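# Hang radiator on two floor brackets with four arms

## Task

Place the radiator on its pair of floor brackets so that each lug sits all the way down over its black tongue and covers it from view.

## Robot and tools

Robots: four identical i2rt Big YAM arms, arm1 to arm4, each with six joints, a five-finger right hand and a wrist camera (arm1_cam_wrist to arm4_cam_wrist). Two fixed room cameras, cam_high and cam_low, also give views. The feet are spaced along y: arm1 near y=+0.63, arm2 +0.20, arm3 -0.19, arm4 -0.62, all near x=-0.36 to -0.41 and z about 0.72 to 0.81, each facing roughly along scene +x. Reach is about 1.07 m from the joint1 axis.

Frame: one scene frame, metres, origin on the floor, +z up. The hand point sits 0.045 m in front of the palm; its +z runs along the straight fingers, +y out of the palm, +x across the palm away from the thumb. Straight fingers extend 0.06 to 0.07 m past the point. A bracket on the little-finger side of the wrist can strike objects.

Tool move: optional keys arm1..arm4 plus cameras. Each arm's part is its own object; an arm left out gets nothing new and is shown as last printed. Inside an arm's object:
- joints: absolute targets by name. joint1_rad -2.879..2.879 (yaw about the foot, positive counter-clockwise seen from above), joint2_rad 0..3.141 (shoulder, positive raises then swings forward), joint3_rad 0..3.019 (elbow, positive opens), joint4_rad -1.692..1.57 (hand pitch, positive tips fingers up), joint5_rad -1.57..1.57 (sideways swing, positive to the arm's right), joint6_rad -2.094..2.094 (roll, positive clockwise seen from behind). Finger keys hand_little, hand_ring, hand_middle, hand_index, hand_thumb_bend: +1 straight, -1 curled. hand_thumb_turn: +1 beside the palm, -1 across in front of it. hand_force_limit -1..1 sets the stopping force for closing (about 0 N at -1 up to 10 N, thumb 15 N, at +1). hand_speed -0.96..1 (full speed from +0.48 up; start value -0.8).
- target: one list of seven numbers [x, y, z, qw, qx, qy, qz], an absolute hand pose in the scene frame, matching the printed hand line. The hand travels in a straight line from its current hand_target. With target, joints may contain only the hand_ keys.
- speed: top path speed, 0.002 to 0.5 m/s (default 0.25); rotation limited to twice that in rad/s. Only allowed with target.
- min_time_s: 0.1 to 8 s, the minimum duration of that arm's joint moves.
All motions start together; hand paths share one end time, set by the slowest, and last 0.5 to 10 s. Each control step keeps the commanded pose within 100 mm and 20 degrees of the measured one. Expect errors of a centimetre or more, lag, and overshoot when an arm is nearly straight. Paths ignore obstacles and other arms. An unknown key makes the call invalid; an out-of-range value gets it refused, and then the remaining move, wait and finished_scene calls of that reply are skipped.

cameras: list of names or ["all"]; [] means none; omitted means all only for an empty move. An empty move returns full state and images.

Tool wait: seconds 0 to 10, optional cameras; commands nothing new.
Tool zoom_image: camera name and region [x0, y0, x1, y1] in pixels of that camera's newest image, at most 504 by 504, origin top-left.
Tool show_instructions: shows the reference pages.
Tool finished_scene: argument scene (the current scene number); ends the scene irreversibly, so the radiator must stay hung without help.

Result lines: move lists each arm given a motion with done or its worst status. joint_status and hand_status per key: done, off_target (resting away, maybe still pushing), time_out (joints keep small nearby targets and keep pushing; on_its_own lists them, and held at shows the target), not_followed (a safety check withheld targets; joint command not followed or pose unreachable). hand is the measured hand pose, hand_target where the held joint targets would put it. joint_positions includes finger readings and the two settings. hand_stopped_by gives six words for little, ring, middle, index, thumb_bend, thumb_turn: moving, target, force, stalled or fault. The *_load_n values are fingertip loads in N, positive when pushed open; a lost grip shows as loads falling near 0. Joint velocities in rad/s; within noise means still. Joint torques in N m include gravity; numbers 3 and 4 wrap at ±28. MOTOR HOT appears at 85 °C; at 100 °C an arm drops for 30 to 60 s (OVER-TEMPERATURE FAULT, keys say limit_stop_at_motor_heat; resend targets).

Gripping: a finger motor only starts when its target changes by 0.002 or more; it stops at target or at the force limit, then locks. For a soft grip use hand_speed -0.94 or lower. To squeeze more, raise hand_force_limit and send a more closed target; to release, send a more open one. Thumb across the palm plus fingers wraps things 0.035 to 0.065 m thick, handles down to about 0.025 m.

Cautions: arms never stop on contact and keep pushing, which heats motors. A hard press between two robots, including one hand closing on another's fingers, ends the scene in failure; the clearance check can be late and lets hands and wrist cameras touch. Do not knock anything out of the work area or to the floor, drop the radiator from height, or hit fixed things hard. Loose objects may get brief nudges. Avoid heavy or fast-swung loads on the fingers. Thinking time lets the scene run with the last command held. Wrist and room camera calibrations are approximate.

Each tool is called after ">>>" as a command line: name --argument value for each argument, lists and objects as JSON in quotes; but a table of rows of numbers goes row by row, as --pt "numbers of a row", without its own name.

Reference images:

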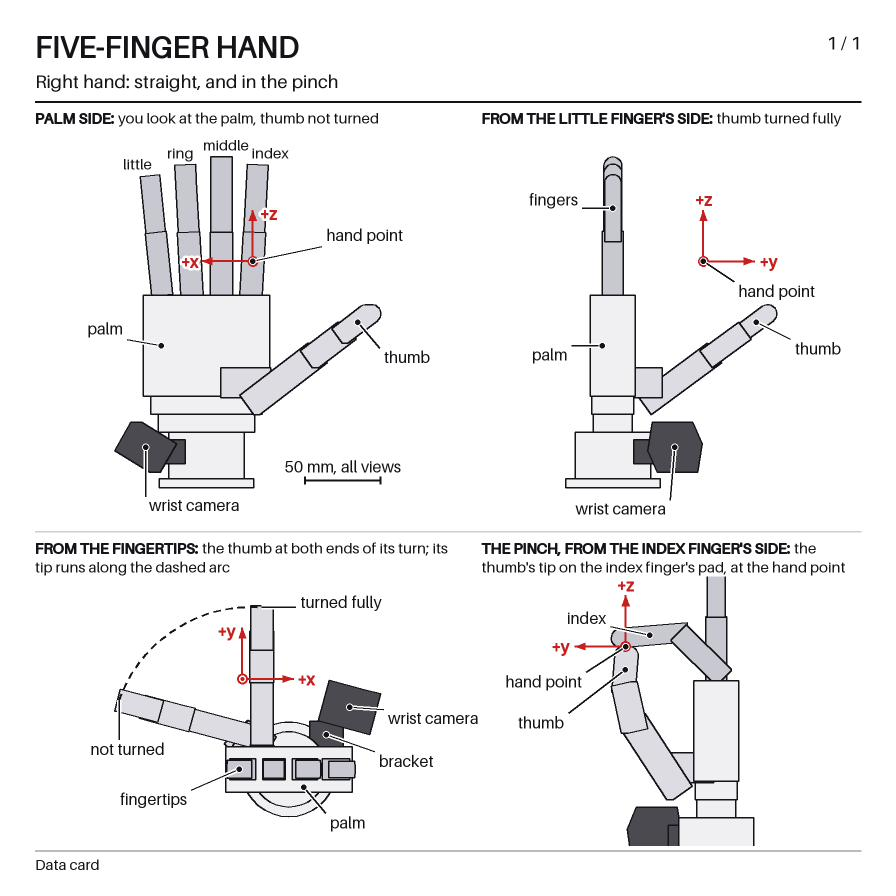

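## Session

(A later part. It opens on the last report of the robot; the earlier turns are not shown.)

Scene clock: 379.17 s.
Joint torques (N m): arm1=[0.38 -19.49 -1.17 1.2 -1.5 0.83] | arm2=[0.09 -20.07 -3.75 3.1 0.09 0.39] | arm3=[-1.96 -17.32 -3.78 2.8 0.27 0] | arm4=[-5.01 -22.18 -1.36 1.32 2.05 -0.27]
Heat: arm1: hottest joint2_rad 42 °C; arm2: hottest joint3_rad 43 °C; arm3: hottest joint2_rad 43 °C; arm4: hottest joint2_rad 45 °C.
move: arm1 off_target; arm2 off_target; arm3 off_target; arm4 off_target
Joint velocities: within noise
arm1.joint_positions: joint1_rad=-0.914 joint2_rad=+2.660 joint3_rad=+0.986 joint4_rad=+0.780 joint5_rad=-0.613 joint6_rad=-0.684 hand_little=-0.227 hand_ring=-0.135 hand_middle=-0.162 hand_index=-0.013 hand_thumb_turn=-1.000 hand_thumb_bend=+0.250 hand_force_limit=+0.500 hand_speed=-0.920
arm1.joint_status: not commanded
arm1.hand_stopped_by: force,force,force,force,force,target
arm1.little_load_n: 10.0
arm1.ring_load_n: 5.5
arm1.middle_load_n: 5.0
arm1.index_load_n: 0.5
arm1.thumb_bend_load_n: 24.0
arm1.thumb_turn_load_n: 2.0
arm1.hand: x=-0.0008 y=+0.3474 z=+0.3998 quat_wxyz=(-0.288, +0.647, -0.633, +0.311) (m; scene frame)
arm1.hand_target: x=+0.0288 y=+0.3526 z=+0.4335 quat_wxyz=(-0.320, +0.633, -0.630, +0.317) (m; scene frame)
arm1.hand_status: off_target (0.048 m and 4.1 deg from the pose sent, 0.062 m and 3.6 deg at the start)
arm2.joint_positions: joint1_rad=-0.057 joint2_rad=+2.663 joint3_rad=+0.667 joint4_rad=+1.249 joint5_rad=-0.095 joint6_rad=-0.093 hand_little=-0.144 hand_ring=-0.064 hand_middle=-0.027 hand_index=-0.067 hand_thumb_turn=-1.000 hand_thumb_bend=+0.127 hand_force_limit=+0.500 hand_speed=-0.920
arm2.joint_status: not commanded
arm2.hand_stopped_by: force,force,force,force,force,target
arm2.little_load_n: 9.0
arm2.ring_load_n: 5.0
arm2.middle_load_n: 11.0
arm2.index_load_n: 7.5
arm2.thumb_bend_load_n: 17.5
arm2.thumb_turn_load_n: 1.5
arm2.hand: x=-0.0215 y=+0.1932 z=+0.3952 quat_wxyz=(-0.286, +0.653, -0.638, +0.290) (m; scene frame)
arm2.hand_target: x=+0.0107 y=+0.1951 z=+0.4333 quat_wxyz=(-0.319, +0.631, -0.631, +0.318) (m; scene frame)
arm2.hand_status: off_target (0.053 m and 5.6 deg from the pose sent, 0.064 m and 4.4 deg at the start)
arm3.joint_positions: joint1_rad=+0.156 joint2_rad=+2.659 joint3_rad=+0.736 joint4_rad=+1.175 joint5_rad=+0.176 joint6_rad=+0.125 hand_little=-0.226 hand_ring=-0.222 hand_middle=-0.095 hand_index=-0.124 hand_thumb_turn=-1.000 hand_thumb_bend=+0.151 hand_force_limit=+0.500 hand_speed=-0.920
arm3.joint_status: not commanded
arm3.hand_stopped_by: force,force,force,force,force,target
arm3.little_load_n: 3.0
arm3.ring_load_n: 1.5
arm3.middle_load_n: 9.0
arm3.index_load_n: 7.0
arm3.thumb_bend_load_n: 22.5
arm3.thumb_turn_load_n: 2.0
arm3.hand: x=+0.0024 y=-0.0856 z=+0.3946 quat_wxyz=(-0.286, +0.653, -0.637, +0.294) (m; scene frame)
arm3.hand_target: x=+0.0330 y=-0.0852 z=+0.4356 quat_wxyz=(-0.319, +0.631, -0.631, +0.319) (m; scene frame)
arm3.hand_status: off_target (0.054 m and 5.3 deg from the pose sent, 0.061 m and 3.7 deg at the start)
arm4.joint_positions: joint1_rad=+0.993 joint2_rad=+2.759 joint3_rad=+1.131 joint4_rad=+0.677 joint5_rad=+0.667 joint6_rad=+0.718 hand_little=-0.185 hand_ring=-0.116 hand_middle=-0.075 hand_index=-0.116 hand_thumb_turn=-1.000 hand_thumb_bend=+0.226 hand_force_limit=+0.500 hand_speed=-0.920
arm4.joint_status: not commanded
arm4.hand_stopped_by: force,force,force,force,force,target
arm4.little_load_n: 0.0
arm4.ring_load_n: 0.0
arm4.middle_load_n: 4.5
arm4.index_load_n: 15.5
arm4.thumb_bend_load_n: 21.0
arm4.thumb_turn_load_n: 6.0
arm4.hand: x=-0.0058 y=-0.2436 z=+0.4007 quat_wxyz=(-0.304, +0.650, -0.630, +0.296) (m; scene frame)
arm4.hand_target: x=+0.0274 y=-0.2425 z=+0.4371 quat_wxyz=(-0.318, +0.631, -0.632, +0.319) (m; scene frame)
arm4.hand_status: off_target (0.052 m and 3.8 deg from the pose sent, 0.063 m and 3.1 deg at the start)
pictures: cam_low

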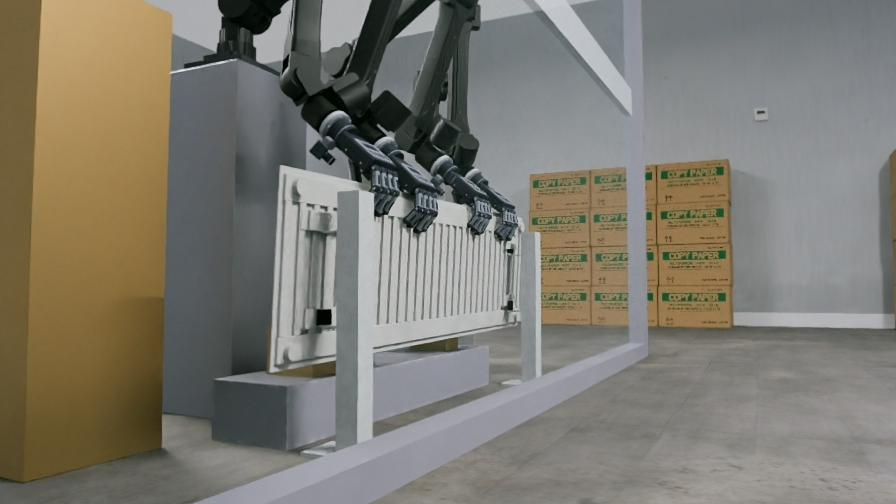

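>>> zoom_image --camera "cam_low" --region '[495, 215, 550, 325]'

>>> move --arm1 '{"target":[0.036,0.352,0.442,-0.3187,0.6312,-0.6312,0.3187],"speed":0.05}' --arm2 '{"target":[0.020,0.195,0.447,-0.3187,0.6312,-0.6312,0.3187],"speed":0.05}' --arm3 '{"target":[0.044,-0.085,0.455,-0.3187,0.6312,-0.6312,0.3187],"speed":0.05}' --arm4 '{"target":[0.038,-0.242,0.456,-0.3187,0.6312,-0.6312,0.3187],"speed":0.05}' --cameras '["cam_low","cam_high"]'

>>> zoom_image --camera "cam_low" --region '[270, 180, 390, 350]'

>>> zoom_image --camera "cam_low" --region '[495, 215, 550, 325]'

Scaled by 4.582 from the camera's 896x504 image, which has a finer 1280x720 frame.

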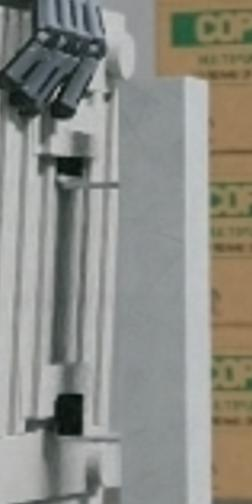

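Scene clock: 380.70 s.
Joint torques (N m): arm1=[0.79 -19.14 -0.43 1.21 -1.47 0.85] | arm2=[0.56 -20.95 -3 3.3 0.21 0.38] | arm3=[-2.26 -18.67 -3.75 3.14 0.4 -0.04] | arm4=[-5.71 -22.18 -0.64 1.22 2.09 -0.27]
Heat: arm1: hottest joint2_rad 42 °C; arm2: hottest joint3_rad 43 °C; arm3: hottest joint2_rad 43 °C; arm4: hottest joint2_rad 45 °C.
move: arm1 off_target; arm2 off_target; arm3 off_target; arm4 off_target
Joint velocities: within noise
arm1.joint_positions: joint1_rad=-0.908 joint2_rad=+2.637 joint3_rad=+0.975 joint4_rad=+0.769 joint5_rad=-0.607 joint6_rad=-0.676 hand_little=-0.227 hand_ring=-0.135 hand_middle=-0.163 hand_index=-0.013 hand_thumb_turn=-1.000 hand_thumb_bend=+0.250 hand_force_limit=+0.500 hand_speed=-0.920
arm1.joint_status: not commanded
arm1.hand_stopped_by: force,force,force,force,force,target
arm1.little_load_n: 12.0
arm1.ring_load_n: 5.5
arm1.middle_load_n: 3.5
arm1.index_load_n: 0.0
arm1.thumb_bend_load_n: 23.5
arm1.thumb_turn_load_n: 1.5
arm1.hand: x=+0.0021 y=+0.3473 z=+0.4076 quat_wxyz=(-0.288, +0.647, -0.635, +0.310) (m; scene frame)
arm1.hand_target: x=+0.0346 y=+0.3526 z=+0.4400 quat_wxyz=(-0.320, +0.633, -0.630, +0.317) (m; scene frame)
arm1.hand_status: off_target (0.049 m and 4.1 deg from the pose sent, 0.056 m and 4.0 deg at the start)
arm2.joint_positions: joint1_rad=-0.054 joint2_rad=+2.626 joint3_rad=+0.658 joint4_rad=+1.205 joint5_rad=-0.095 joint6_rad=-0.089 hand_little=-0.144 hand_ring=-0.064 hand_middle=-0.027 hand_index=-0.067 hand_thumb_turn=-1.000 hand_thumb_bend=+0.127 hand_force_limit=+0.500 hand_speed=-0.920
arm2.joint_status: not commanded
arm2.hand_stopped_by: force,force,force,force,force,target
arm2.little_load_n: 9.0
arm2.ring_load_n: 4.5
arm2.middle_load_n: 10.0
arm2.index_load_n: 8.0
arm2.thumb_bend_load_n: 17.0
arm2.thumb_turn_load_n: 1.0
arm2.hand: x=-0.0196 y=+0.1945 z=+0.4020 quat_wxyz=(-0.282, +0.655, -0.641, +0.283) (m; scene frame)
arm2.hand_target: x=+0.0184 y=+0.1952 z=+0.4441 quat_wxyz=(-0.320, +0.631, -0.631, +0.318) (m; scene frame)
arm2.hand_status: off_target (0.060 m and 6.5 deg from the pose sent, 0.066 m and 5.6 deg at the start)
arm3.joint_positions: joint1_rad=+0.152 joint2_rad=+2.623 joint3_rad=+0.732 joint4_rad=+1.118 joint5_rad=+0.168 joint6_rad=+0.125 hand_little=-0.226 hand_ring=-0.222 hand_middle=-0.095 hand_index=-0.124 hand_thumb_turn=-1.000 hand_thumb_bend=+0.151 hand_force_limit=+0.500 hand_speed=-0.920
arm3.joint_status: not commanded
arm3.hand_stopped_by: force,force,force,force,force,target
arm3.little_load_n: 1.5
arm3.ring_load_n: 1.0
arm3.middle_load_n: 9.5
arm3.index_load_n: 9.0
arm3.thumb_bend_load_n: 23.0
arm3.thumb_turn_load_n: 3.0
arm3.hand: x=+0.0041 y=-0.0853 z=+0.4000 quat_wxyz=(-0.278, +0.657, -0.639, +0.286) (m; scene frame)
arm3.hand_target: x=+0.0424 y=-0.0853 z=+0.4500 quat_wxyz=(-0.318, +0.631, -0.631, +0.319) (m; scene frame)
arm3.hand_status: off_target (0.068 m and 6.7 deg from the pose sent, 0.073 m and 5.3 deg at the start)
arm4.joint_positions: joint1_rad=+0.982 joint2_rad=+2.718 joint3_rad=+1.104 joint4_rad=+0.667 joint5_rad=+0.655 joint6_rad=+0.700 hand_little=-0.185 hand_ring=-0.116 hand_middle=-0.075 hand_index=-0.116 hand_thumb_turn=-1.000 hand_thumb_bend=+0.226 hand_force_limit=+0.500 hand_speed=-0.920
arm4.joint_status: not commanded
arm4.hand_stopped_by: force,force,force,force,force,target
arm4.little_load_n: 0.0
arm4.ring_load_n: 0.0
arm4.middle_load_n: 2.5
arm4.index_load_n: 15.5
arm4.thumb_bend_load_n: 20.5
arm4.thumb_turn_load_n: 6.5
arm4.hand: x=-0.0017 y=-0.2443 z=+0.4153 quat_wxyz=(-0.302, +0.654, -0.628, +0.295) (m; scene frame)
arm4.hand_target: x=+0.0370 y=-0.2429 z=+0.4533 quat_wxyz=(-0.318, +0.631, -0.632, +0.319) (m; scene frame)
arm4.hand_status: off_target (0.057 m and 4.3 deg from the pose sent, 0.071 m and 3.8 deg at the start)
pictures: cam_high, cam_low

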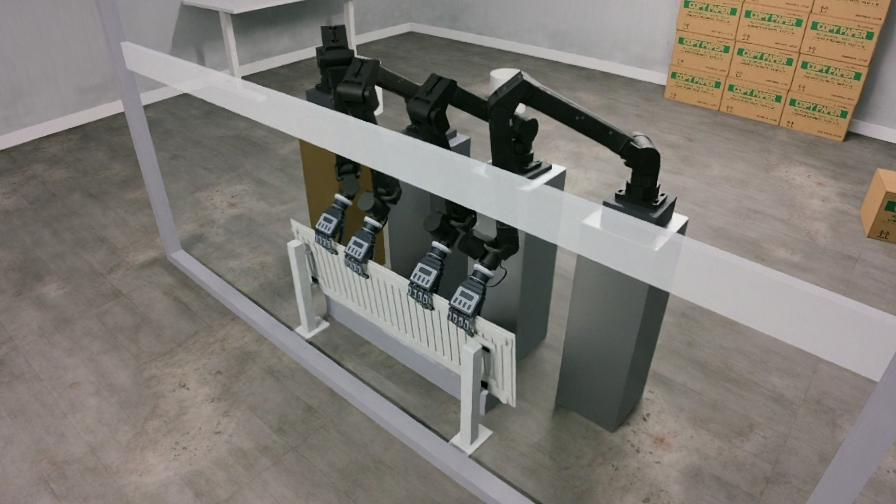

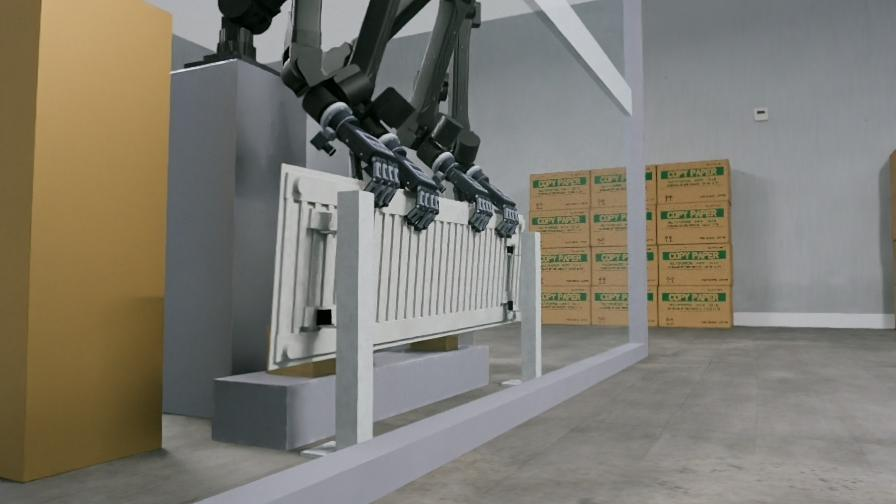

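Scaled by 2.965 from the camera's 896x504 image, which has a finer 1280x720 frame.

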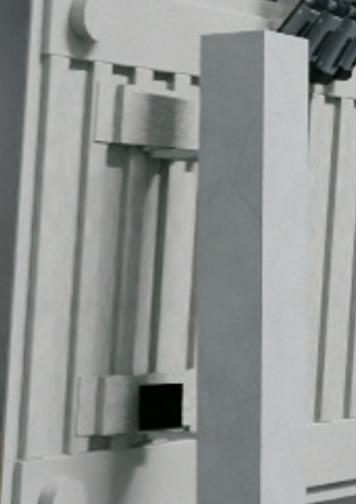

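Scaled by 4.582 from the camera's 896x504 image, which has a finer 1280x720 frame.

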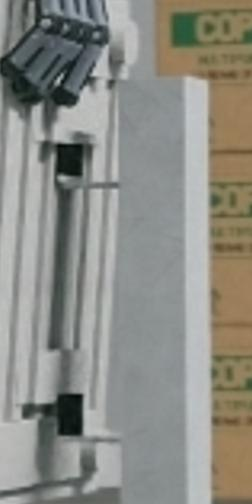

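>>> move --arm1 '{"target":[0.036,0.352,0.450,-0.3487,0.6152,-0.6152,0.3487],"speed":0.04}' --arm2 '{"target":[0.020,0.195,0.458,-0.3536,0.6124,-0.6124,0.3536],"speed":0.04}' --arm3 '{"target":[0.044,-0.085,0.470,-0.3536,0.6124,-0.6124,0.3536],"speed":0.04}' --arm4 '{"target":[0.038,-0.242,0.476,-0.3487,0.6152,-0.6152,0.3487],"speed":0.04}' --cameras '["cam_low","cam_high"]'

>>> zoom_image --camera "cam_low" --region '[270, 180, 390, 350]'

>>> zoom_image --camera "cam_low" --region '[495, 215, 550, 325]'

Scene clock: 383.30 s.
Joint torques (N m): arm1=[0.26 -17.03 -0.06 2.73 -2.03 0.94] | arm2=[0.09 -17.85 -3.3 5.86 -0.36 0.39] | arm3=[-1.26 -16.21 -3.88 5.86 1.06 -0.04] | arm4=[-4.72 -21.19 -0.53 2.39 2.65 -0.27]
Heat: arm1: hottest joint2_rad 42 °C; arm2: hottest joint2_rad 43 °C; arm3: hottest joint2_rad 43 °C; arm4: hottest joint2_rad 45 °C.
move: arm1 off_target; arm2 off_target; arm3 off_target; arm4 off_target
Joint velocities: within noise
arm1.joint_positions: joint1_rad=-0.928 joint2_rad=+2.635 joint3_rad=+0.947 joint4_rad=+0.857 joint5_rad=-0.664 joint6_rad=-0.648 hand_little=-0.226 hand_ring=-0.135 hand_middle=-0.163 hand_index=-0.013 hand_thumb_turn=-1.000 hand_thumb_bend=+0.250 hand_force_limit=+0.500 hand_speed=-0.920
arm1.joint_status: not commanded
arm1.hand_stopped_by: force,force,force,force,force,target
arm1.little_load_n: 16.5
arm1.ring_load_n: 2.0
arm1.middle_load_n: 0.5
arm1.index_load_n: 0.0
arm1.thumb_bend_load_n: 24.5
arm1.thumb_turn_load_n: 1.0
arm1.hand: x=+0.0042 y=+0.3475 z=+0.4210 quat_wxyz=(-0.311, +0.634, -0.624, +0.333) (m; scene frame)
arm1.hand_target: x=+0.0343 y=+0.3526 z=+0.4489 quat_wxyz=(-0.349, +0.618, -0.614, +0.345) (m; scene frame)
arm1.hand_status: off_target (0.043 m and 5.2 deg from the pose sent, 0.054 m and 9.3 deg at the start)
arm2.joint_positions: joint1_rad=-0.054 joint2_rad=+2.646 joint3_rad=+0.627 joint4_rad=+1.335 joint5_rad=-0.098 joint6_rad=-0.089 hand_little=-0.144 hand_ring=-0.064 hand_middle=-0.028 hand_index=-0.067 hand_thumb_turn=-1.000 hand_thumb_bend=+0.127 hand_force_limit=+0.500 hand_speed=-0.920
arm2.joint_status: not commanded
arm2.hand_stopped_by: force,force,force,force,force,target
arm2.little_load_n: 12.0
arm2.ring_load_n: 1.0
arm2.middle_load_n: 2.0
arm2.index_load_n: 11.0
arm2.thumb_bend_load_n: 15.0
arm2.thumb_turn_load_n: 1.5
arm2.hand: x=-0.0173 y=+0.1949 z=+0.4153 quat_wxyz=(-0.306, +0.645, -0.627, +0.311) (m; scene frame)
arm2.hand_target: x=+0.0180 y=+0.1950 z=+0.4561 quat_wxyz=(-0.353, +0.614, -0.612, +0.352) (m; scene frame)
arm2.hand_status: off_target (0.057 m and 8.4 deg from the pose sent, 0.069 m and 12.9 deg at the start)
arm3.joint_positions: joint1_rad=+0.152 joint2_rad=+2.624 joint3_rad=+0.692 joint4_rad=+1.236 joint5_rad=+0.172 joint6_rad=+0.115 hand_little=-0.226 hand_ring=-0.222 hand_middle=-0.095 hand_index=-0.124 hand_thumb_turn=-1.000 hand_thumb_bend=+0.151 hand_force_limit=+0.500 hand_speed=-0.920
arm3.joint_status: not commanded
arm3.hand_stopped_by: force,force,force,force,force,target
arm3.little_load_n: 5.0
arm3.ring_load_n: 1.5
arm3.middle_load_n: 4.0
arm3.index_load_n: 8.5
arm3.thumb_bend_load_n: 23.0
arm3.thumb_turn_load_n: 7.0
arm3.hand: x=+0.0059 y=-0.0864 z=+0.4171 quat_wxyz=(-0.305, +0.646, -0.628, +0.308) (m; scene frame)
arm3.hand_target: x=+0.0422 y=-0.0851 z=+0.4664 quat_wxyz=(-0.352, +0.612, -0.614, +0.352) (m; scene frame)
arm3.hand_status: off_target (0.065 m and 8.8 deg from the pose sent, 0.080 m and 13.0 deg at the start)
arm4.joint_positions: joint1_rad=+0.998 joint2_rad=+2.695 joint3_rad=+1.058 joint4_rad=+0.751 joint5_rad=+0.719 joint6_rad=+0.663 hand_little=-0.185 hand_ring=-0.116 hand_middle=-0.075 hand_index=-0.116 hand_thumb_turn=-1.000 hand_thumb_bend=+0.226 hand_force_limit=+0.500 hand_speed=-0.920
arm4.joint_status: not commanded
arm4.hand_stopped_by: force,force,force,force,force,target
arm4.little_load_n: 0.0
arm4.ring_load_n: 0.0
arm4.middle_load_n: 0.0
arm4.index_load_n: 14.0
arm4.thumb_bend_load_n: 18.0
arm4.thumb_turn_load_n: 7.5
arm4.hand: x=+0.0010 y=-0.2480 z=+0.4354 quat_wxyz=(-0.323, +0.644, -0.615, +0.322) (m; scene frame)
arm4.hand_target: x=+0.0370 y=-0.2428 z=+0.4739 quat_wxyz=(-0.347, +0.614, -0.617, +0.349) (m; scene frame)
arm4.hand_status: off_target (0.055 m and 5.4 deg from the pose sent, 0.073 m and 9.4 deg at the start)
pictures: cam_high, cam_low

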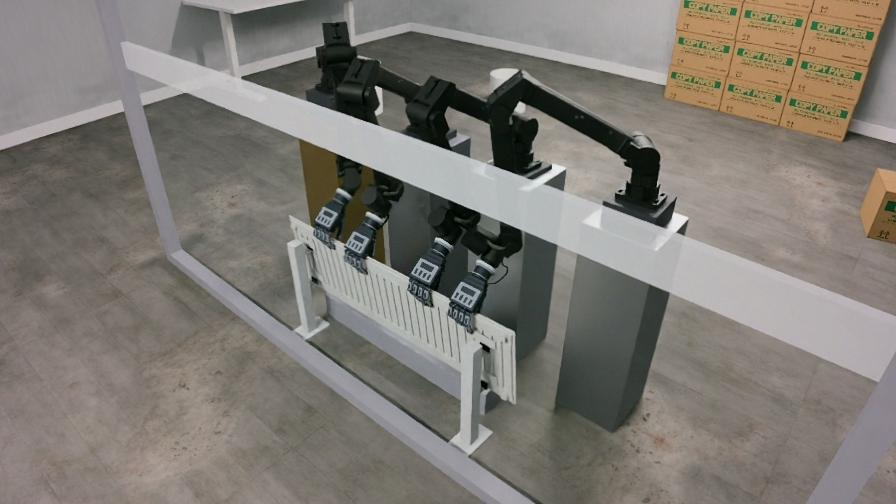

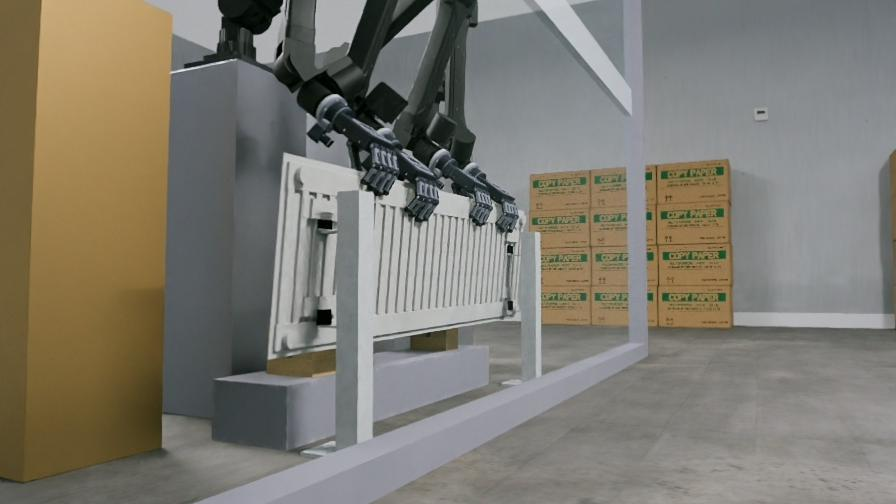

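Scaled by 2.965 from the camera's 896x504 image, which has a finer 1280x720 frame.

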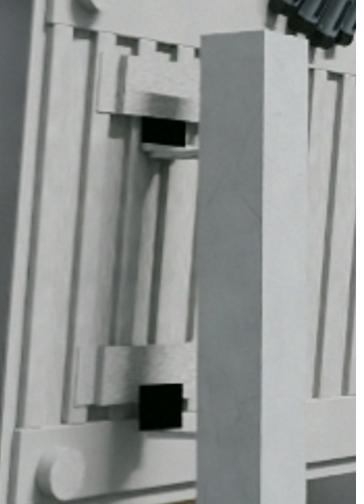

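Scaled by 4.582 from the camera's 896x504 image, which has a finer 1280x720 frame.

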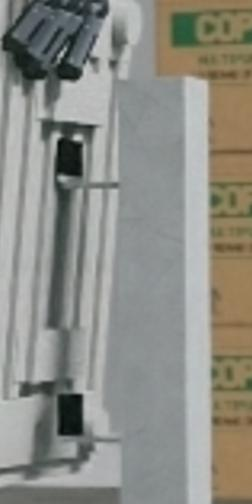

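>>> move --arm1 '{"target":[0.036,0.352,0.462,-0.3487,0.6152,-0.6152,0.3487],"speed":0.04}' --arm2 '{"target":[0.020,0.195,0.475,-0.3536,0.6124,-0.6124,0.3536],"speed":0.04}' --arm3 '{"target":[0.044,-0.085,0.494,-0.3536,0.6124,-0.6124,0.3536],"speed":0.04}' --arm4 '{"target":[0.038,-0.242,0.504,-0.3487,0.6152,-0.6152,0.3487],"speed":0.04}' --cameras '["cam_low","cam_high"]'

>>> zoom_image --camera "cam_low" --region '[270, 180, 390, 350]'

>>> zoom_image --camera "cam_low" --region '[495, 215, 550, 325]'

Scene clock: 385.23 s.
Joint torques (N m): arm1=[0.44 -18.37 -0.46 2.44 -1.93 0.91] | arm2=[0.56 -21.07 -4.44 4.77 -0.26 0.4] | arm3=[-1.14 -20.31 -5.94 4.68 1.23 -0.07] | arm4=[-2.08 -16.21 0.49 1.46 0.54 0.02]
Heat: arm1: hottest joint2_rad 42 °C; arm2: hottest joint2_rad 43 °C; arm3: hottest joint2_rad 44 °C; arm4: hottest joint2_rad 45 °C.
move: arm1 off_target; arm2 off_target; arm3 off_target; arm4 done
Joint velocities: within noise
arm1.joint_positions: joint1_rad=-0.931 joint2_rad=+2.621 joint3_rad=+0.931 joint4_rad=+0.858 joint5_rad=-0.667 joint6_rad=-0.646 hand_little=-0.226 hand_ring=-0.135 hand_middle=-0.163 hand_index=-0.013 hand_thumb_turn=-1.000 hand_thumb_bend=+0.250 hand_force_limit=+0.500 hand_speed=-0.920
arm1.joint_status: not commanded
arm1.hand_stopped_by: force,force,force,force,force,target
arm1.little_load_n: 14.0
arm1.ring_load_n: 2.0
arm1.middle_load_n: 0.0
arm1.index_load_n: 0.0
arm1.thumb_bend_load_n: 26.5
arm1.thumb_turn_load_n: 1.0
arm1.hand: x=+0.0021 y=+0.3492 z=+0.4265 quat_wxyz=(-0.313, +0.633, -0.625, +0.333) (m; scene frame)
arm1.hand_target: x=+0.0344 y=+0.3527 z=+0.4601 quat_wxyz=(-0.349, +0.618, -0.614, +0.345) (m; scene frame)
arm1.hand_status: off_target (0.049 m and 5.1 deg from the pose sent, 0.052 m and 5.2 deg at the start)
arm2.joint_positions: joint1_rad=-0.054 joint2_rad=+2.639 joint3_rad=+0.614 joint4_rad=+1.342 joint5_rad=-0.099 joint6_rad=-0.086 hand_little=-0.144 hand_ring=-0.064 hand_middle=-0.028 hand_index=-0.066 hand_thumb_turn=-1.000 hand_thumb_bend=+0.127 hand_force_limit=+0.500 hand_speed=-0.920
arm2.joint_status: not commanded
arm2.hand_stopped_by: force,force,force,force,force,target
arm2.little_load_n: 8.5
arm2.ring_load_n: 1.5
arm2.middle_load_n: 5.5
arm2.index_load_n: 12.5
arm2.thumb_bend_load_n: 17.0
arm2.thumb_turn_load_n: 2.0
arm2.hand: x=-0.0204 y=+0.1956 z=+0.4190 quat_wxyz=(-0.306, +0.644, -0.628, +0.310) (m; scene frame)
arm2.hand_target: x=+0.0178 y=+0.1952 z=+0.4704 quat_wxyz=(-0.354, +0.613, -0.612, +0.352) (m; scene frame)
arm2.hand_status: off_target (0.069 m and 8.4 deg from the pose sent, 0.070 m and 8.4 deg at the start)
arm3.joint_positions: joint1_rad=+0.154 joint2_rad=+2.623 joint3_rad=+0.684 joint4_rad=+1.239 joint5_rad=+0.169 joint6_rad=+0.117 hand_little=-0.226 hand_ring=-0.221 hand_middle=-0.095 hand_index=-0.124 hand_thumb_turn=-0.999 hand_thumb_bend=+0.155 hand_force_limit=+0.500 hand_speed=-0.920
arm3.joint_status: not commanded
arm3.hand_stopped_by: force,force,force,force,force,target
arm3.little_load_n: 3.0
arm3.ring_load_n: 4.5
arm3.middle_load_n: 9.5
arm3.index_load_n: 12.0
arm3.thumb_bend_load_n: 36.5
arm3.thumb_turn_load_n: 10.0
arm3.hand: x=+0.0026 y=-0.0859 z=+0.4177 quat_wxyz=(-0.305, +0.647, -0.629, +0.305) (m; scene frame)
arm3.hand_target: x=+0.0420 y=-0.0847 z=+0.4845 quat_wxyz=(-0.353, +0.612, -0.613, +0.353) (m; scene frame)
arm3.hand_status: off_target (0.087 m and 9.0 deg from the pose sent, 0.086 m and 8.8 deg at the start)
arm4.joint_positions: joint1_rad=+0.969 joint2_rad=+2.545 joint3_rad=+1.004 joint4_rad=+0.754 joint5_rad=+0.764 joint6_rad=+0.628 hand_little=-0.185 hand_ring=-0.116 hand_middle=-0.075 hand_index=-0.118 hand_thumb_turn=-1.000 hand_thumb_bend=+0.221 hand_force_limit=+0.500 hand_speed=-0.920
arm4.joint_status: not commanded
arm4.hand_stopped_by: force,force,force,force,force,target
arm4.little_load_n: 0.0
arm4.ring_load_n: 0.0
arm4.middle_load_n: 0.0
arm4.index_load_n: 0.0
arm4.thumb_bend_load_n: 0.0
arm4.thumb_turn_load_n: 0.0
arm4.hand: x=+0.0389 y=-0.2369 z=+0.5056 quat_wxyz=(-0.352, +0.612, -0.618, +0.346) (m; scene frame)
arm4.hand_target: x=+0.0379 y=-0.2420 z=+0.5039 quat_wxyz=(-0.349, +0.615, -0.615, +0.349) (m; scene frame)
arm4.hand_status: done (0.005 m and 0.7 deg from the pose sent, 0.078 m and 5.4 deg at the start)
pictures: cam_high, cam_low

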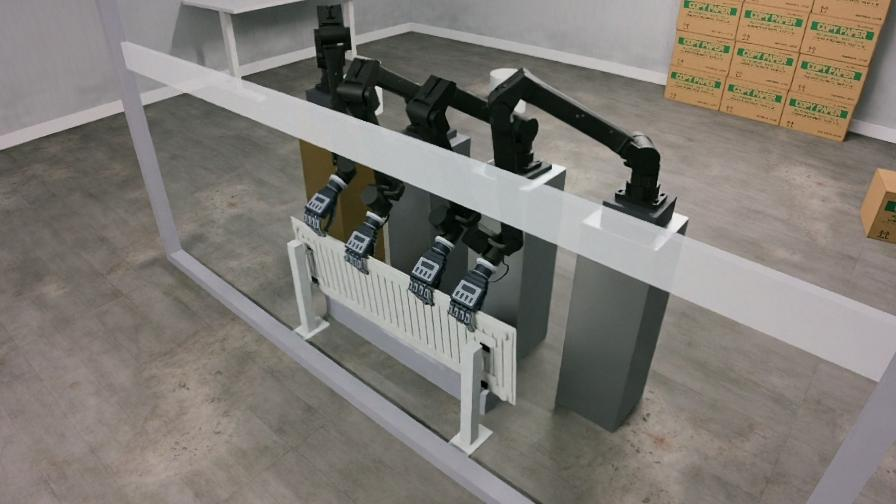

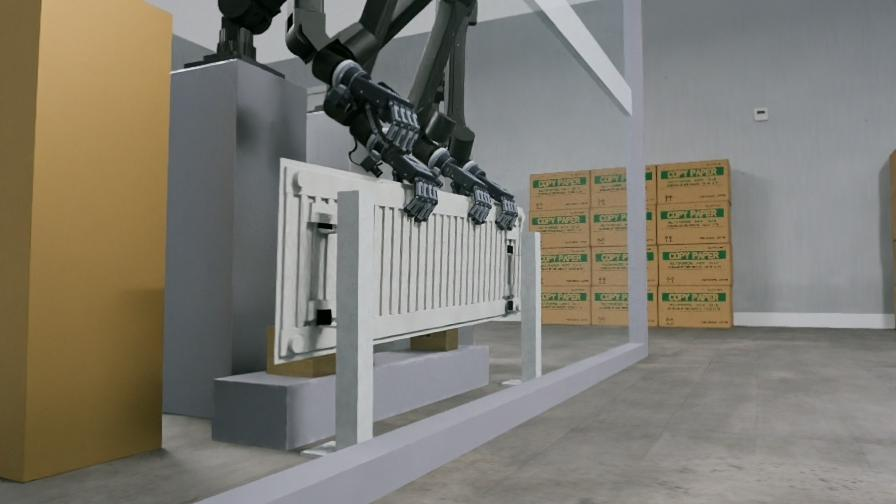

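Scaled by 2.965 from the camera's 896x504 image, which has a finer 1280x720 frame.

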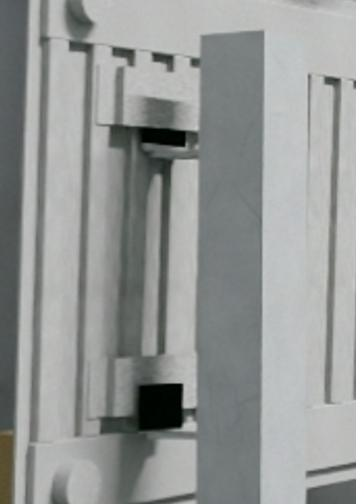

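Scaled by 4.582 from the camera's 896x504 image, which has a finer 1280x720 frame.

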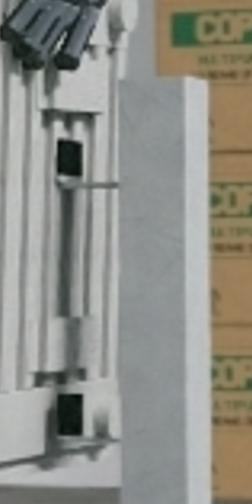

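>>> move --arm1 '{"target":[0.036,0.352,0.458,-0.3663,0.6068,-0.6235,0.3309],"speed":0.04}' --arm2 '{"target":[0.018,0.195,0.464,-0.3536,0.6124,-0.6124,0.3536],"speed":0.04}' --arm3 '{"target":[0.036,-0.085,0.450,-0.3536,0.6124,-0.6124,0.3536],"speed":0.04}' --arm4 '{"target":[0.020,-0.290,0.510,-0.2909,0.6239,-0.6575,0.3065],"speed":0.1,"joints":{"hand_speed":-0.6,"hand_little":0.4,"hand_ring":0.4,"hand_middle":0.4,"hand_index":0.4,"hand_thumb_bend":0.5}}' --cameras '["cam_low","cam_high","arm4_cam_wrist"]'

>>> zoom_image --camera "cam_low" --region '[270, 180, 390, 350]'

Scene clock: 388.97 s.
Joint torques (N m): arm1=[0.56 -17.73 0.99 1.24 -2.14 1.05] | arm2=[-0.62 -18.73 -3.25 5.72 -0.28 0.39] | arm3=[-0.97 -14.56 -3 5.07 1.09 -0.08] | arm4=[-2.43 -16.62 0.13 0.66 0.39 0.32]
Heat: arm1: hottest joint2_rad 42 °C; arm2: hottest joint2_rad 43 °C; arm3: hottest joint2_rad 44 °C; arm4: hottest joint2_rad 45 °C.
move: arm1 off_target; arm2 off_target; arm3 off_target; arm4 done
Joint velocities: within noise
arm1.joint_positions: joint1_rad=-0.945 joint2_rad=+2.620 joint3_rad=+0.941 joint4_rad=+0.839 joint5_rad=-0.698 joint6_rad=-0.640 hand_little=-0.226 hand_ring=-0.135 hand_middle=-0.163 hand_index=-0.013 hand_thumb_turn=-1.000 hand_thumb_bend=+0.250 hand_force_limit=+0.500 hand_speed=-0.920
arm1.joint_status: not commanded
arm1.hand_stopped_by: force,force,force,force,force,target
arm1.little_load_n: 11.5
arm1.ring_load_n: 0.5
arm1.middle_load_n: 0.0
arm1.index_load_n: 0.0
arm1.thumb_bend_load_n: 27.5
arm1.thumb_turn_load_n: 1.5
arm1.hand: x=+0.0019 y=+0.3474 z=+0.4282 quat_wxyz=(-0.325, +0.628, -0.627, +0.328) (m; scene frame)
arm1.hand_target: x=+0.0342 y=+0.3525 z=+0.4570 quat_wxyz=(-0.366, +0.610, -0.622, +0.328) (m; scene frame)
arm1.hand_status: off_target (0.045 m and 5.3 deg from the pose sent, 0.046 m and 6.8 deg at the start)
arm2.joint_positions: joint1_rad=-0.054 joint2_rad=+2.640 joint3_rad=+0.614 joint4_rad=+1.344 joint5_rad=-0.097 joint6_rad=-0.086 hand_little=-0.144 hand_ring=-0.064 hand_middle=-0.028 hand_index=-0.066 hand_thumb_turn=-1.000 hand_thumb_bend=+0.127 hand_force_limit=+0.500 hand_speed=-0.920
arm2.joint_status: not commanded
arm2.hand_stopped_by: force,force,force,force,force,target
arm2.little_load_n: 9.5
arm2.ring_load_n: 2.0
arm2.middle_load_n: 5.5
arm2.index_load_n: 15.5
arm2.thumb_bend_load_n: 18.0
arm2.thumb_turn_load_n: 2.5
arm2.hand: x=-0.0203 y=+0.1953 z=+0.4190 quat_wxyz=(-0.306, +0.644, -0.628, +0.311) (m; scene frame)
arm2.hand_target: x=+0.0161 y=+0.1950 z=+0.4617 quat_wxyz=(-0.353, +0.614, -0.612, +0.352) (m; scene frame)
arm2.hand_status: off_target (0.059 m and 8.3 deg from the pose sent, 0.059 m and 8.4 deg at the start)
arm3.joint_positions: joint1_rad=+0.155 joint2_rad=+2.672 joint3_rad=+0.697 joint4_rad=+1.303 joint5_rad=+0.176 joint6_rad=+0.118 hand_little=-0.226 hand_ring=-0.221 hand_middle=-0.095 hand_index=-0.124 hand_thumb_turn=-0.999 hand_thumb_bend=+0.155 hand_force_limit=+0.500 hand_speed=-0.920
arm3.joint_status: not commanded
arm3.hand_stopped_by: force,force,force,force,force,target
arm3.little_load_n: 4.0
arm3.ring_load_n: 6.0
arm3.middle_load_n: 5.5
arm3.index_load_n: 7.5
arm3.thumb_bend_load_n: 33.0
arm3.thumb_turn_load_n: 9.0
arm3.hand: x=+0.0018 y=-0.0868 z=+0.4097 quat_wxyz=(-0.314, +0.641, -0.627, +0.314) (m; scene frame)
arm3.hand_target: x=+0.0347 y=-0.0849 z=+0.4483 quat_wxyz=(-0.353, +0.612, -0.613, +0.353) (m; scene frame)
arm3.hand_status: off_target (0.053 m and 7.4 deg from the pose sent, 0.046 m and 9.0 deg at the start)
arm4.joint_positions: joint1_rad=+0.899 joint2_rad=+2.471 joint3_rad=+0.896 joint4_rad=+0.633 joint5_rad=+0.656 joint6_rad=+0.687 hand_little=+0.400 hand_ring=+0.400 hand_middle=+0.400 hand_index=+0.400 hand_thumb_turn=-1.000 hand_thumb_bend=+0.500 hand_force_limit=+0.500 hand_speed=-0.600
arm4.joint_status: all done
arm4.hand_stopped_by: target,target,target,target,target,target
arm4.little_load_n: 0.0
arm4.ring_load_n: 0.0
arm4.middle_load_n: 0.0
arm4.index_load_n: 0.0
arm4.thumb_bend_load_n: 0.0
arm4.thumb_turn_load_n: 0.0
arm4.hand: x=+0.0169 y=-0.2892 z=+0.5040 quat_wxyz=(-0.290, +0.630, -0.651, +0.309) (m; scene frame)
arm4.hand_target: x=+0.0199 y=-0.2902 z=+0.5098 quat_wxyz=(-0.291, +0.624, -0.657, +0.307) (m; scene frame)
arm4.hand_status: done (0.007 m and 1.1 deg from the pose sent, 0.057 m and 9.6 deg at the start)
pictures: arm4_cam_wrist, cam_high, cam_low
camera_calibration:
arm4_cam_wrist: T_world_to_cam=[[-0.606763, -0.249681, -0.754651, 0.322895], [-0.491657, 0.863879, 0.109487, 0.205864], [0.62459, 0.437462, -0.646927, 0.560509], [0, 0, 0, 1]] pos_world=[-0.0529533, -0.342422, 0.583742]

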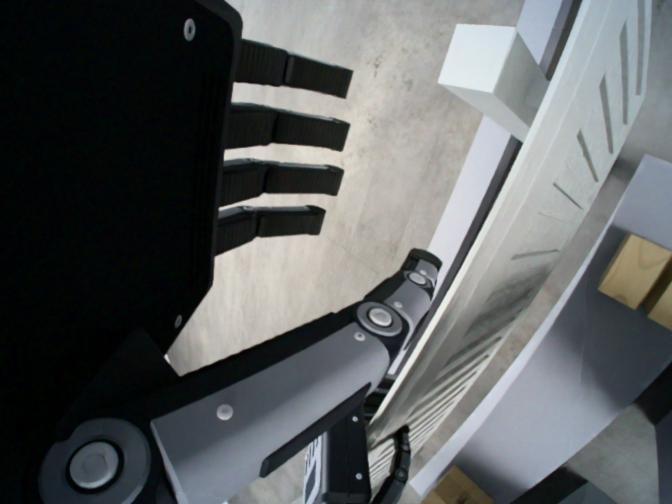

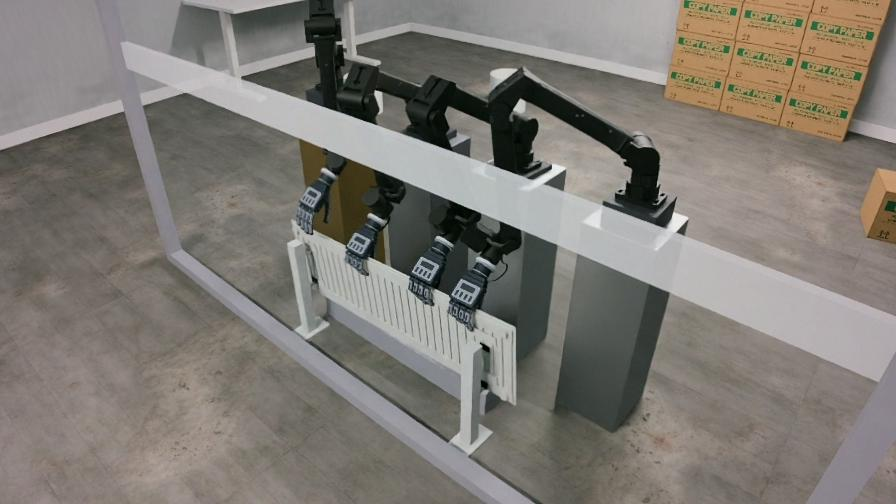

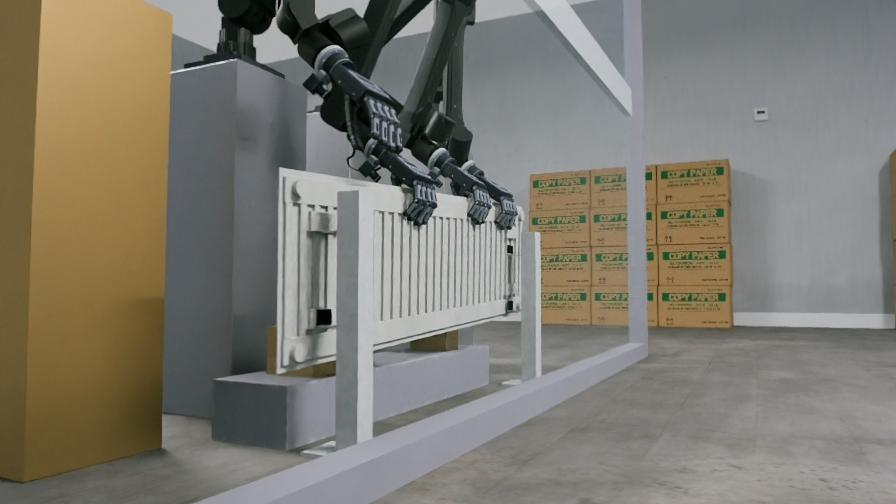

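Scaled by 2.965 from the camera's 896x504 image, which has a finer 1280x720 frame.

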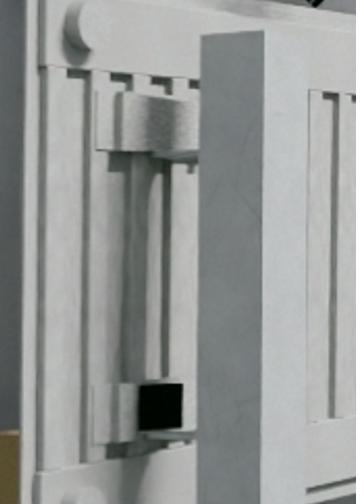

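>>> move --arm4 '{"target":[-0.012,-0.268,0.470,-0.2909,0.6239,-0.6575,0.3065],"speed":0.1}' --cameras '[]'

>>> move --arm4 '{"target":[-0.015,-0.270,0.372,-0.2909,0.6239,-0.6575,0.3065],"speed":0.06}' --cameras '["arm4_cam_wrist","cam_low"]'

Scene clock: 391.30 s.
Joint torques (N m): arm1=[0.32 -17.61 0.98 1.24 -2.15 1.04] | arm2=[0.62 -18.78 -3.4 5.75 -0.27 0.44] | arm3=[-0.97 -14.68 -3.07 5.09 1.08 -0.07] | arm4=[-1.32 -13.27 1.16 0.59 0.7 0.29]
Heat: arm1: hottest joint2_rad 42 °C; arm2: hottest joint2_rad 44 °C; arm3: hottest joint2_rad 44 °C; arm4: hottest joint2_rad 45 °C.
move: arm4 off_target
Joint velocities: within noise
arm1, arm2, arm3: as last shown
arm1.little_load_n: 11.0
arm1.ring_load_n: 0.0
arm2.little_load_n: 9.0
arm2.ring_load_n: 2.5
arm2.index_load_n: 16.0
arm3.joint_positions: joint1_rad=+0.155 joint2_rad=+2.673 joint3_rad=+0.697 joint4_rad=+1.303 joint5_rad=+0.176 joint6_rad=+0.118 hand_little=-0.226 hand_ring=-0.221 hand_middle=-0.095 hand_index=-0.124 hand_thumb_turn=-0.999 hand_thumb_bend=+0.155 hand_force_limit=+0.500 hand_speed=-0.920
arm3.ring_load_n: 5.5
arm3.index_load_n: 8.0
arm3.thumb_bend_load_n: 32.5
arm3.hand: x=+0.0017 y=-0.0868 z=+0.4095 quat_wxyz=(-0.314, +0.641, -0.627, +0.314) (m; scene frame)
arm3.hand_target: x=+0.0345 y=-0.0850 z=+0.4482 quat_wxyz=(-0.353, +0.612, -0.613, +0.353) (m; scene frame)
arm4.joint_positions: joint1_rad=+0.982 joint2_rad=+2.530 joint3_rad=+0.944 joint4_rad=+0.612 joint5_rad=+0.704 joint6_rad=+0.790 hand_little=+0.400 hand_ring=+0.400 hand_middle=+0.400 hand_index=+0.400 hand_thumb_turn=-1.000 hand_thumb_bend=+0.500 hand_force_limit=+0.500 hand_speed=-0.600
arm4.joint_status: not commanded
arm4.hand_stopped_by: target,target,target,target,target,target
arm4.little_load_n: 0.0
arm4.ring_load_n: 0.0
arm4.middle_load_n: 0.0
arm4.index_load_n: 0.0
arm4.thumb_bend_load_n: 0.0
arm4.thumb_turn_load_n: 0.0
arm4.hand: x=-0.0049 y=-0.2620 z=+0.4844 quat_wxyz=(-0.302, +0.621, -0.656, +0.305) (m; scene frame)
arm4.hand_target: x=-0.0121 y=-0.2682 z=+0.4706 quat_wxyz=(-0.291, +0.624, -0.657, +0.307) (m; scene frame)
arm4.hand_status: off_target (0.017 m and 1.3 deg from the pose sent, 0.049 m and 1.1 deg at the start)
pictures: none
No camera images: "cameras" was empty.

Scene clock: 393.73 s.
Joint torques (N m): arm1=[0.44 -17.73 1.02 1.22 -2.14 1.04] | arm2=[0.26 -18.55 -3.34 5.75 -0.3 0.41] | arm3=[-0.97 -14.62 -3.06 5.12 1.09 -0.06] | arm4=[-0.97 -13.57 0.38 1.44 0.7 0.26]
Heat: arm1: hottest joint2_rad 42 °C; arm2: hottest joint2_rad 44 °C; arm3: hottest joint2_rad 44 °C; arm4: hottest joint2_rad 44 °C.
move: arm4 off_target
Joint velocities: within noise
arm1, arm2, arm3: as last shown
arm1.ring_load_n: 0.5
arm2.little_load_n: 9.5
arm2.ring_load_n: 2.0
arm2.middle_load_n: 5.0
arm2.index_load_n: 15.5
arm2.thumb_turn_load_n: 2.0
arm3.index_load_n: 7.5
arm4.joint_positions: joint1_rad=+0.982 joint2_rad=+2.798 joint3_rad=+1.138 joint4_rad=+0.664 joint5_rad=+0.706 joint6_rad=+0.795 hand_little=+0.400 hand_ring=+0.400 hand_middle=+0.400 hand_index=+0.400 hand_thumb_turn=-1.000 hand_thumb_bend=+0.500 hand_force_limit=+0.500 hand_speed=-0.600
arm4.joint_status: not commanded
arm4.hand_stopped_by: target,target,target,target,target,target
arm4.little_load_n: 0.0
arm4.ring_load_n: 0.0
arm4.middle_load_n: 0.0
arm4.index_load_n: 0.0
arm4.thumb_bend_load_n: 0.0
arm4.thumb_turn_load_n: 0.0
arm4.hand: x=-0.0063 y=-0.2647 z=+0.3851 quat_wxyz=(-0.293, +0.623, -0.657, +0.307) (m; scene frame)
arm4.hand_target: x=-0.0150 y=-0.2701 z=+0.3726 quat_wxyz=(-0.291, +0.624, -0.657, +0.306) (m; scene frame)
arm4.hand_status: off_target (0.017 m and 0.3 deg from the pose sent, 0.113 m and 1.3 deg at the start)
pictures: arm4_cam_wrist, cam_low
camera_calibration:
arm4_cam_wrist: T_world_to_cam=[[-0.60787, -0.230359, -0.759887, 0.232275], [-0.480085, 0.868887, 0.120641, 0.183423], [0.632465, 0.438144, -0.638762, 0.484472], [0, 0, 0, 1]] pos_world=[-0.0771602, -0.318136, 0.463837]

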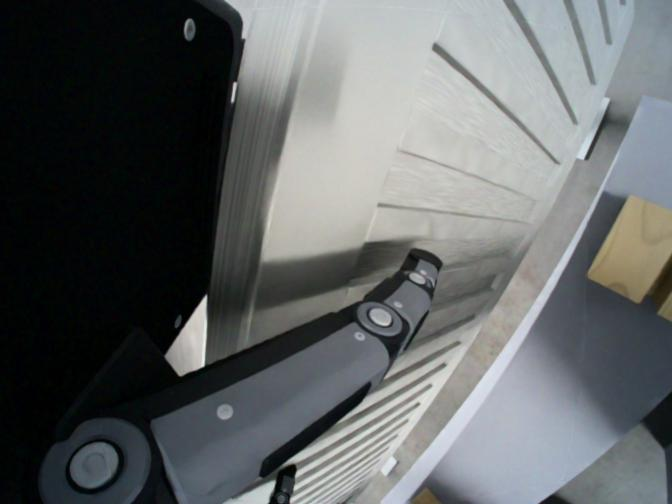

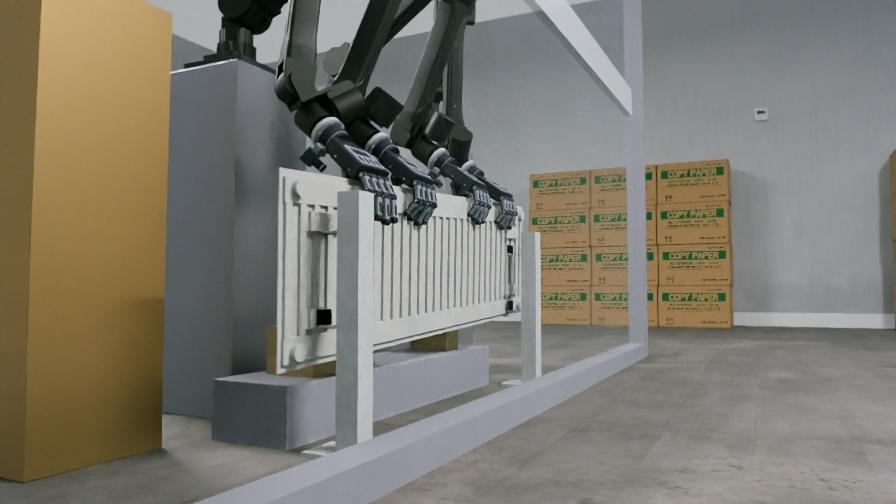

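>>> move --arm4 '{"joints":{"hand_speed":-0.9,"hand_force_limit":-0.75,"hand_little":-0.6,"hand_ring":-0.6,"hand_middle":-0.6,"hand_index":-0.6}}' --cameras '[]'

>>> move --arm4 '{"joints":{"hand_speed":-0.86,"hand_force_limit":1.0,"hand_thumb_bend":-0.8}}' --cameras '[]'

>>> move --arm4 '{"joints":{"hand_speed":-0.92,"hand_force_limit":0.7,"hand_little":-0.8,"hand_ring":-0.8,"hand_middle":-0.8,"hand_index":-0.8}}' --cameras '["cam_low"]'

>>> zoom_image --camera "cam_low" --region '[330, 140, 550, 280]'

Scene clock: 397.93 s.
Joint torques (N m): arm1=[0.5 -17.55 1.01 1.22 -2.16 1.04] | arm2=[0.56 -18.67 -3.54 5.6 -0.32 0.41] | arm3=[-0.85 -14.8 -3.06 5.09 1.08 -0.07] | arm4=[-0.97 -13.63 0.35 1.39 0.58 0.26]
Heat: arm1: hottest joint2_rad 42 °C; arm2: hottest joint2_rad 44 °C; arm3: hottest joint2_rad 44 °C; arm4: hottest joint2_rad 44 °C.
move: arm4 off_target
Joint velocities: within noise
arm1, arm2, arm3: as last shown
arm1.little_load_n: 11.5
arm1.thumb_bend_load_n: 28.0
arm1.thumb_turn_load_n: 1.0
arm2.thumb_turn_load_n: 2.5
arm3.ring_load_n: 6.0
arm3.thumb_bend_load_n: 33.0
arm4.joint_positions: joint1_rad=+0.982 joint2_rad=+2.799 joint3_rad=+1.138 joint4_rad=+0.665 joint5_rad=+0.708 joint6_rad=+0.795 hand_little=-0.158 hand_ring=-0.083 hand_middle=-0.055 hand_index=-0.130 hand_thumb_turn=-1.000 hand_thumb_bend=+0.500 hand_force_limit=-0.750 hand_speed=-0.900
arm4.joint_status: hand_little off_target (ended at -0.158, target -0.600); hand_ring off_target (ended at -0.083, target -0.600); hand_middle off_target (ended at -0.055, target -0.600); hand_index off_target (ended at -0.130, target -0.600); the others done
arm4.hand_stopped_by: force,force,force,force,target,target
arm4.little_load_n: 1.0
arm4.ring_load_n: 0.0
arm4.middle_load_n: 0.0
arm4.index_load_n: 0.0
arm4.thumb_bend_load_n: 0.0
arm4.thumb_turn_load_n: 0.0
arm4.hand: x=-0.0059 y=-0.2650 z=+0.3852 quat_wxyz=(-0.294, +0.622, -0.657, +0.308) (m; scene frame)
arm4.hand_target: x=-0.0151 y=-0.2703 z=+0.3725 quat_wxyz=(-0.291, +0.624, -0.657, +0.307) (m; scene frame)
arm4.hand_status: not commanded
pictures: none
No camera images: "cameras" was empty.

Scene clock: 403.37 s.
Joint torques (N m): arm1=[0.5 -17.67 1.01 1.22 -2.14 1.05] | arm2=[0.03 -18.37 -3.54 5.94 -0.27 0.45] | arm3=[-1.08 -14.45 -3.04 5.09 1.09 -0.07] | arm4=[-0.97 -13.57 0.39 1.37 0.59 0.27]
Heat: arm1: hottest joint2_rad 42 °C; arm2: hottest joint2_rad 45 °C; arm3: hottest joint2_rad 43 °C; arm4: hottest joint2_rad 44 °C.
move: arm4 off_target
Joint velocities: within noise
arm1, arm2, arm3: as last shown
arm1.middle_load_n: -0.5
arm1.thumb_bend_load_n: 27.5
arm1.thumb_turn_load_n: 1.5
arm3.middle_load_n: 5.0
arm3.thumb_bend_load_n: 32.5
arm4.joint_positions: joint1_rad=+0.982 joint2_rad=+2.799 joint3_rad=+1.138 joint4_rad=+0.665 joint5_rad=+0.708 joint6_rad=+0.795 hand_little=-0.158 hand_ring=-0.083 hand_middle=-0.055 hand_index=-0.130 hand_thumb_turn=-1.000 hand_thumb_bend=+0.244 hand_force_limit=+1.000 hand_speed=-0.860
arm4.joint_status: hand_thumb_bend off_target (ended at +0.244, target -0.800); the others done
arm4.hand_stopped_by: force,force,force,force,force,target
arm4.little_load_n: 5.5
arm4.ring_load_n: 1.0
arm4.middle_load_n: 0.0
arm4.index_load_n: 3.0
arm4.thumb_bend_load_n: 14.0
arm4.thumb_turn_load_n: 2.0
arm4.hand: x=-0.0059 y=-0.2650 z=+0.3852 quat_wxyz=(-0.294, +0.622, -0.657, +0.308) (m; scene frame)
arm4.hand_target: x=-0.0151 y=-0.2703 z=+0.3725 quat_wxyz=(-0.291, +0.624, -0.657, +0.307) (m; scene frame)
arm4.hand_status: not commanded
pictures: none
No camera images: "cameras" was empty.

Scene clock: 404.33 s.
Joint torques (N m): arm1=[0.44 -17.61 0.98 1.24 -2.14 1.04] | arm2=[-0.32 -19.19 -3.54 5.46 -0.27 0.45] | arm3=[-1.03 -14.62 -3.03 5.15 1.09 -0.06] | arm4=[-0.97 -13.63 0.38 1.42 0.56 0.26]
Heat: arm1: hottest joint2_rad 42 °C; arm2: hottest joint2_rad 45 °C; arm3: hottest joint2_rad 43 °C; arm4: hottest joint2_rad 44 °C.
move: arm4 off_target
Joint velocities: within noise
arm1, arm2, arm3: as last shown
arm2.middle_load_n: 5.5
arm3.ring_load_n: 5.5
arm3.middle_load_n: 5.5
arm4.joint_positions: joint1_rad=+0.982 joint2_rad=+2.800 joint3_rad=+1.138 joint4_rad=+0.665 joint5_rad=+0.709 joint6_rad=+0.795 hand_little=-0.170 hand_ring=-0.110 hand_middle=-0.089 hand_index=-0.150 hand_thumb_turn=-1.000 hand_thumb_bend=+0.245 hand_force_limit=+0.700 hand_speed=-0.920
arm4.joint_status: hand_little off_target (ended at -0.170, target -0.800); hand_ring off_target (ended at -0.110, target -0.800); hand_middle off_target (ended at -0.089, target -0.800); hand_index off_target (ended at -0.150, target -0.800); the others done
arm4.hand_stopped_by: force,force,force,force,force,target
arm4.little_load_n: 4.5
arm4.ring_load_n: 10.0
arm4.middle_load_n: 9.5
arm4.index_load_n: 7.0
arm4.thumb_bend_load_n: 18.0
arm4.thumb_turn_load_n: 1.5
arm4.hand: x=-0.0063 y=-0.2655 z=+0.3847 quat_wxyz=(-0.293, +0.622, -0.657, +0.309) (m; scene frame)
arm4.hand_target: x=-0.0151 y=-0.2703 z=+0.3725 quat_wxyz=(-0.291, +0.624, -0.657, +0.306) (m; scene frame)
arm4.hand_status: not commanded
pictures: cam_low

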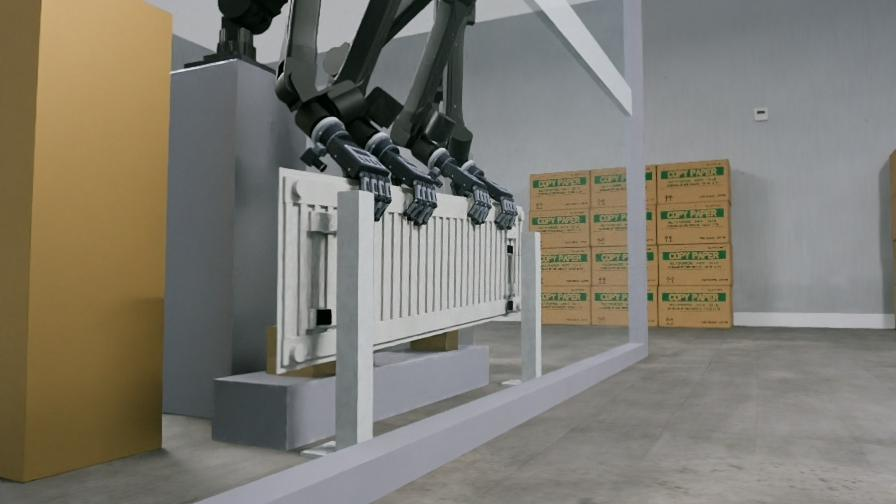

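Scaled by 2.291 from the camera's 896x504 image, which has a finer 1280x720 frame.

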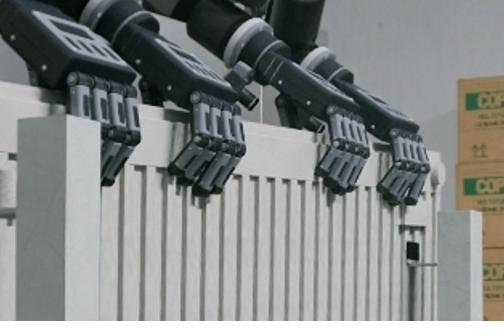

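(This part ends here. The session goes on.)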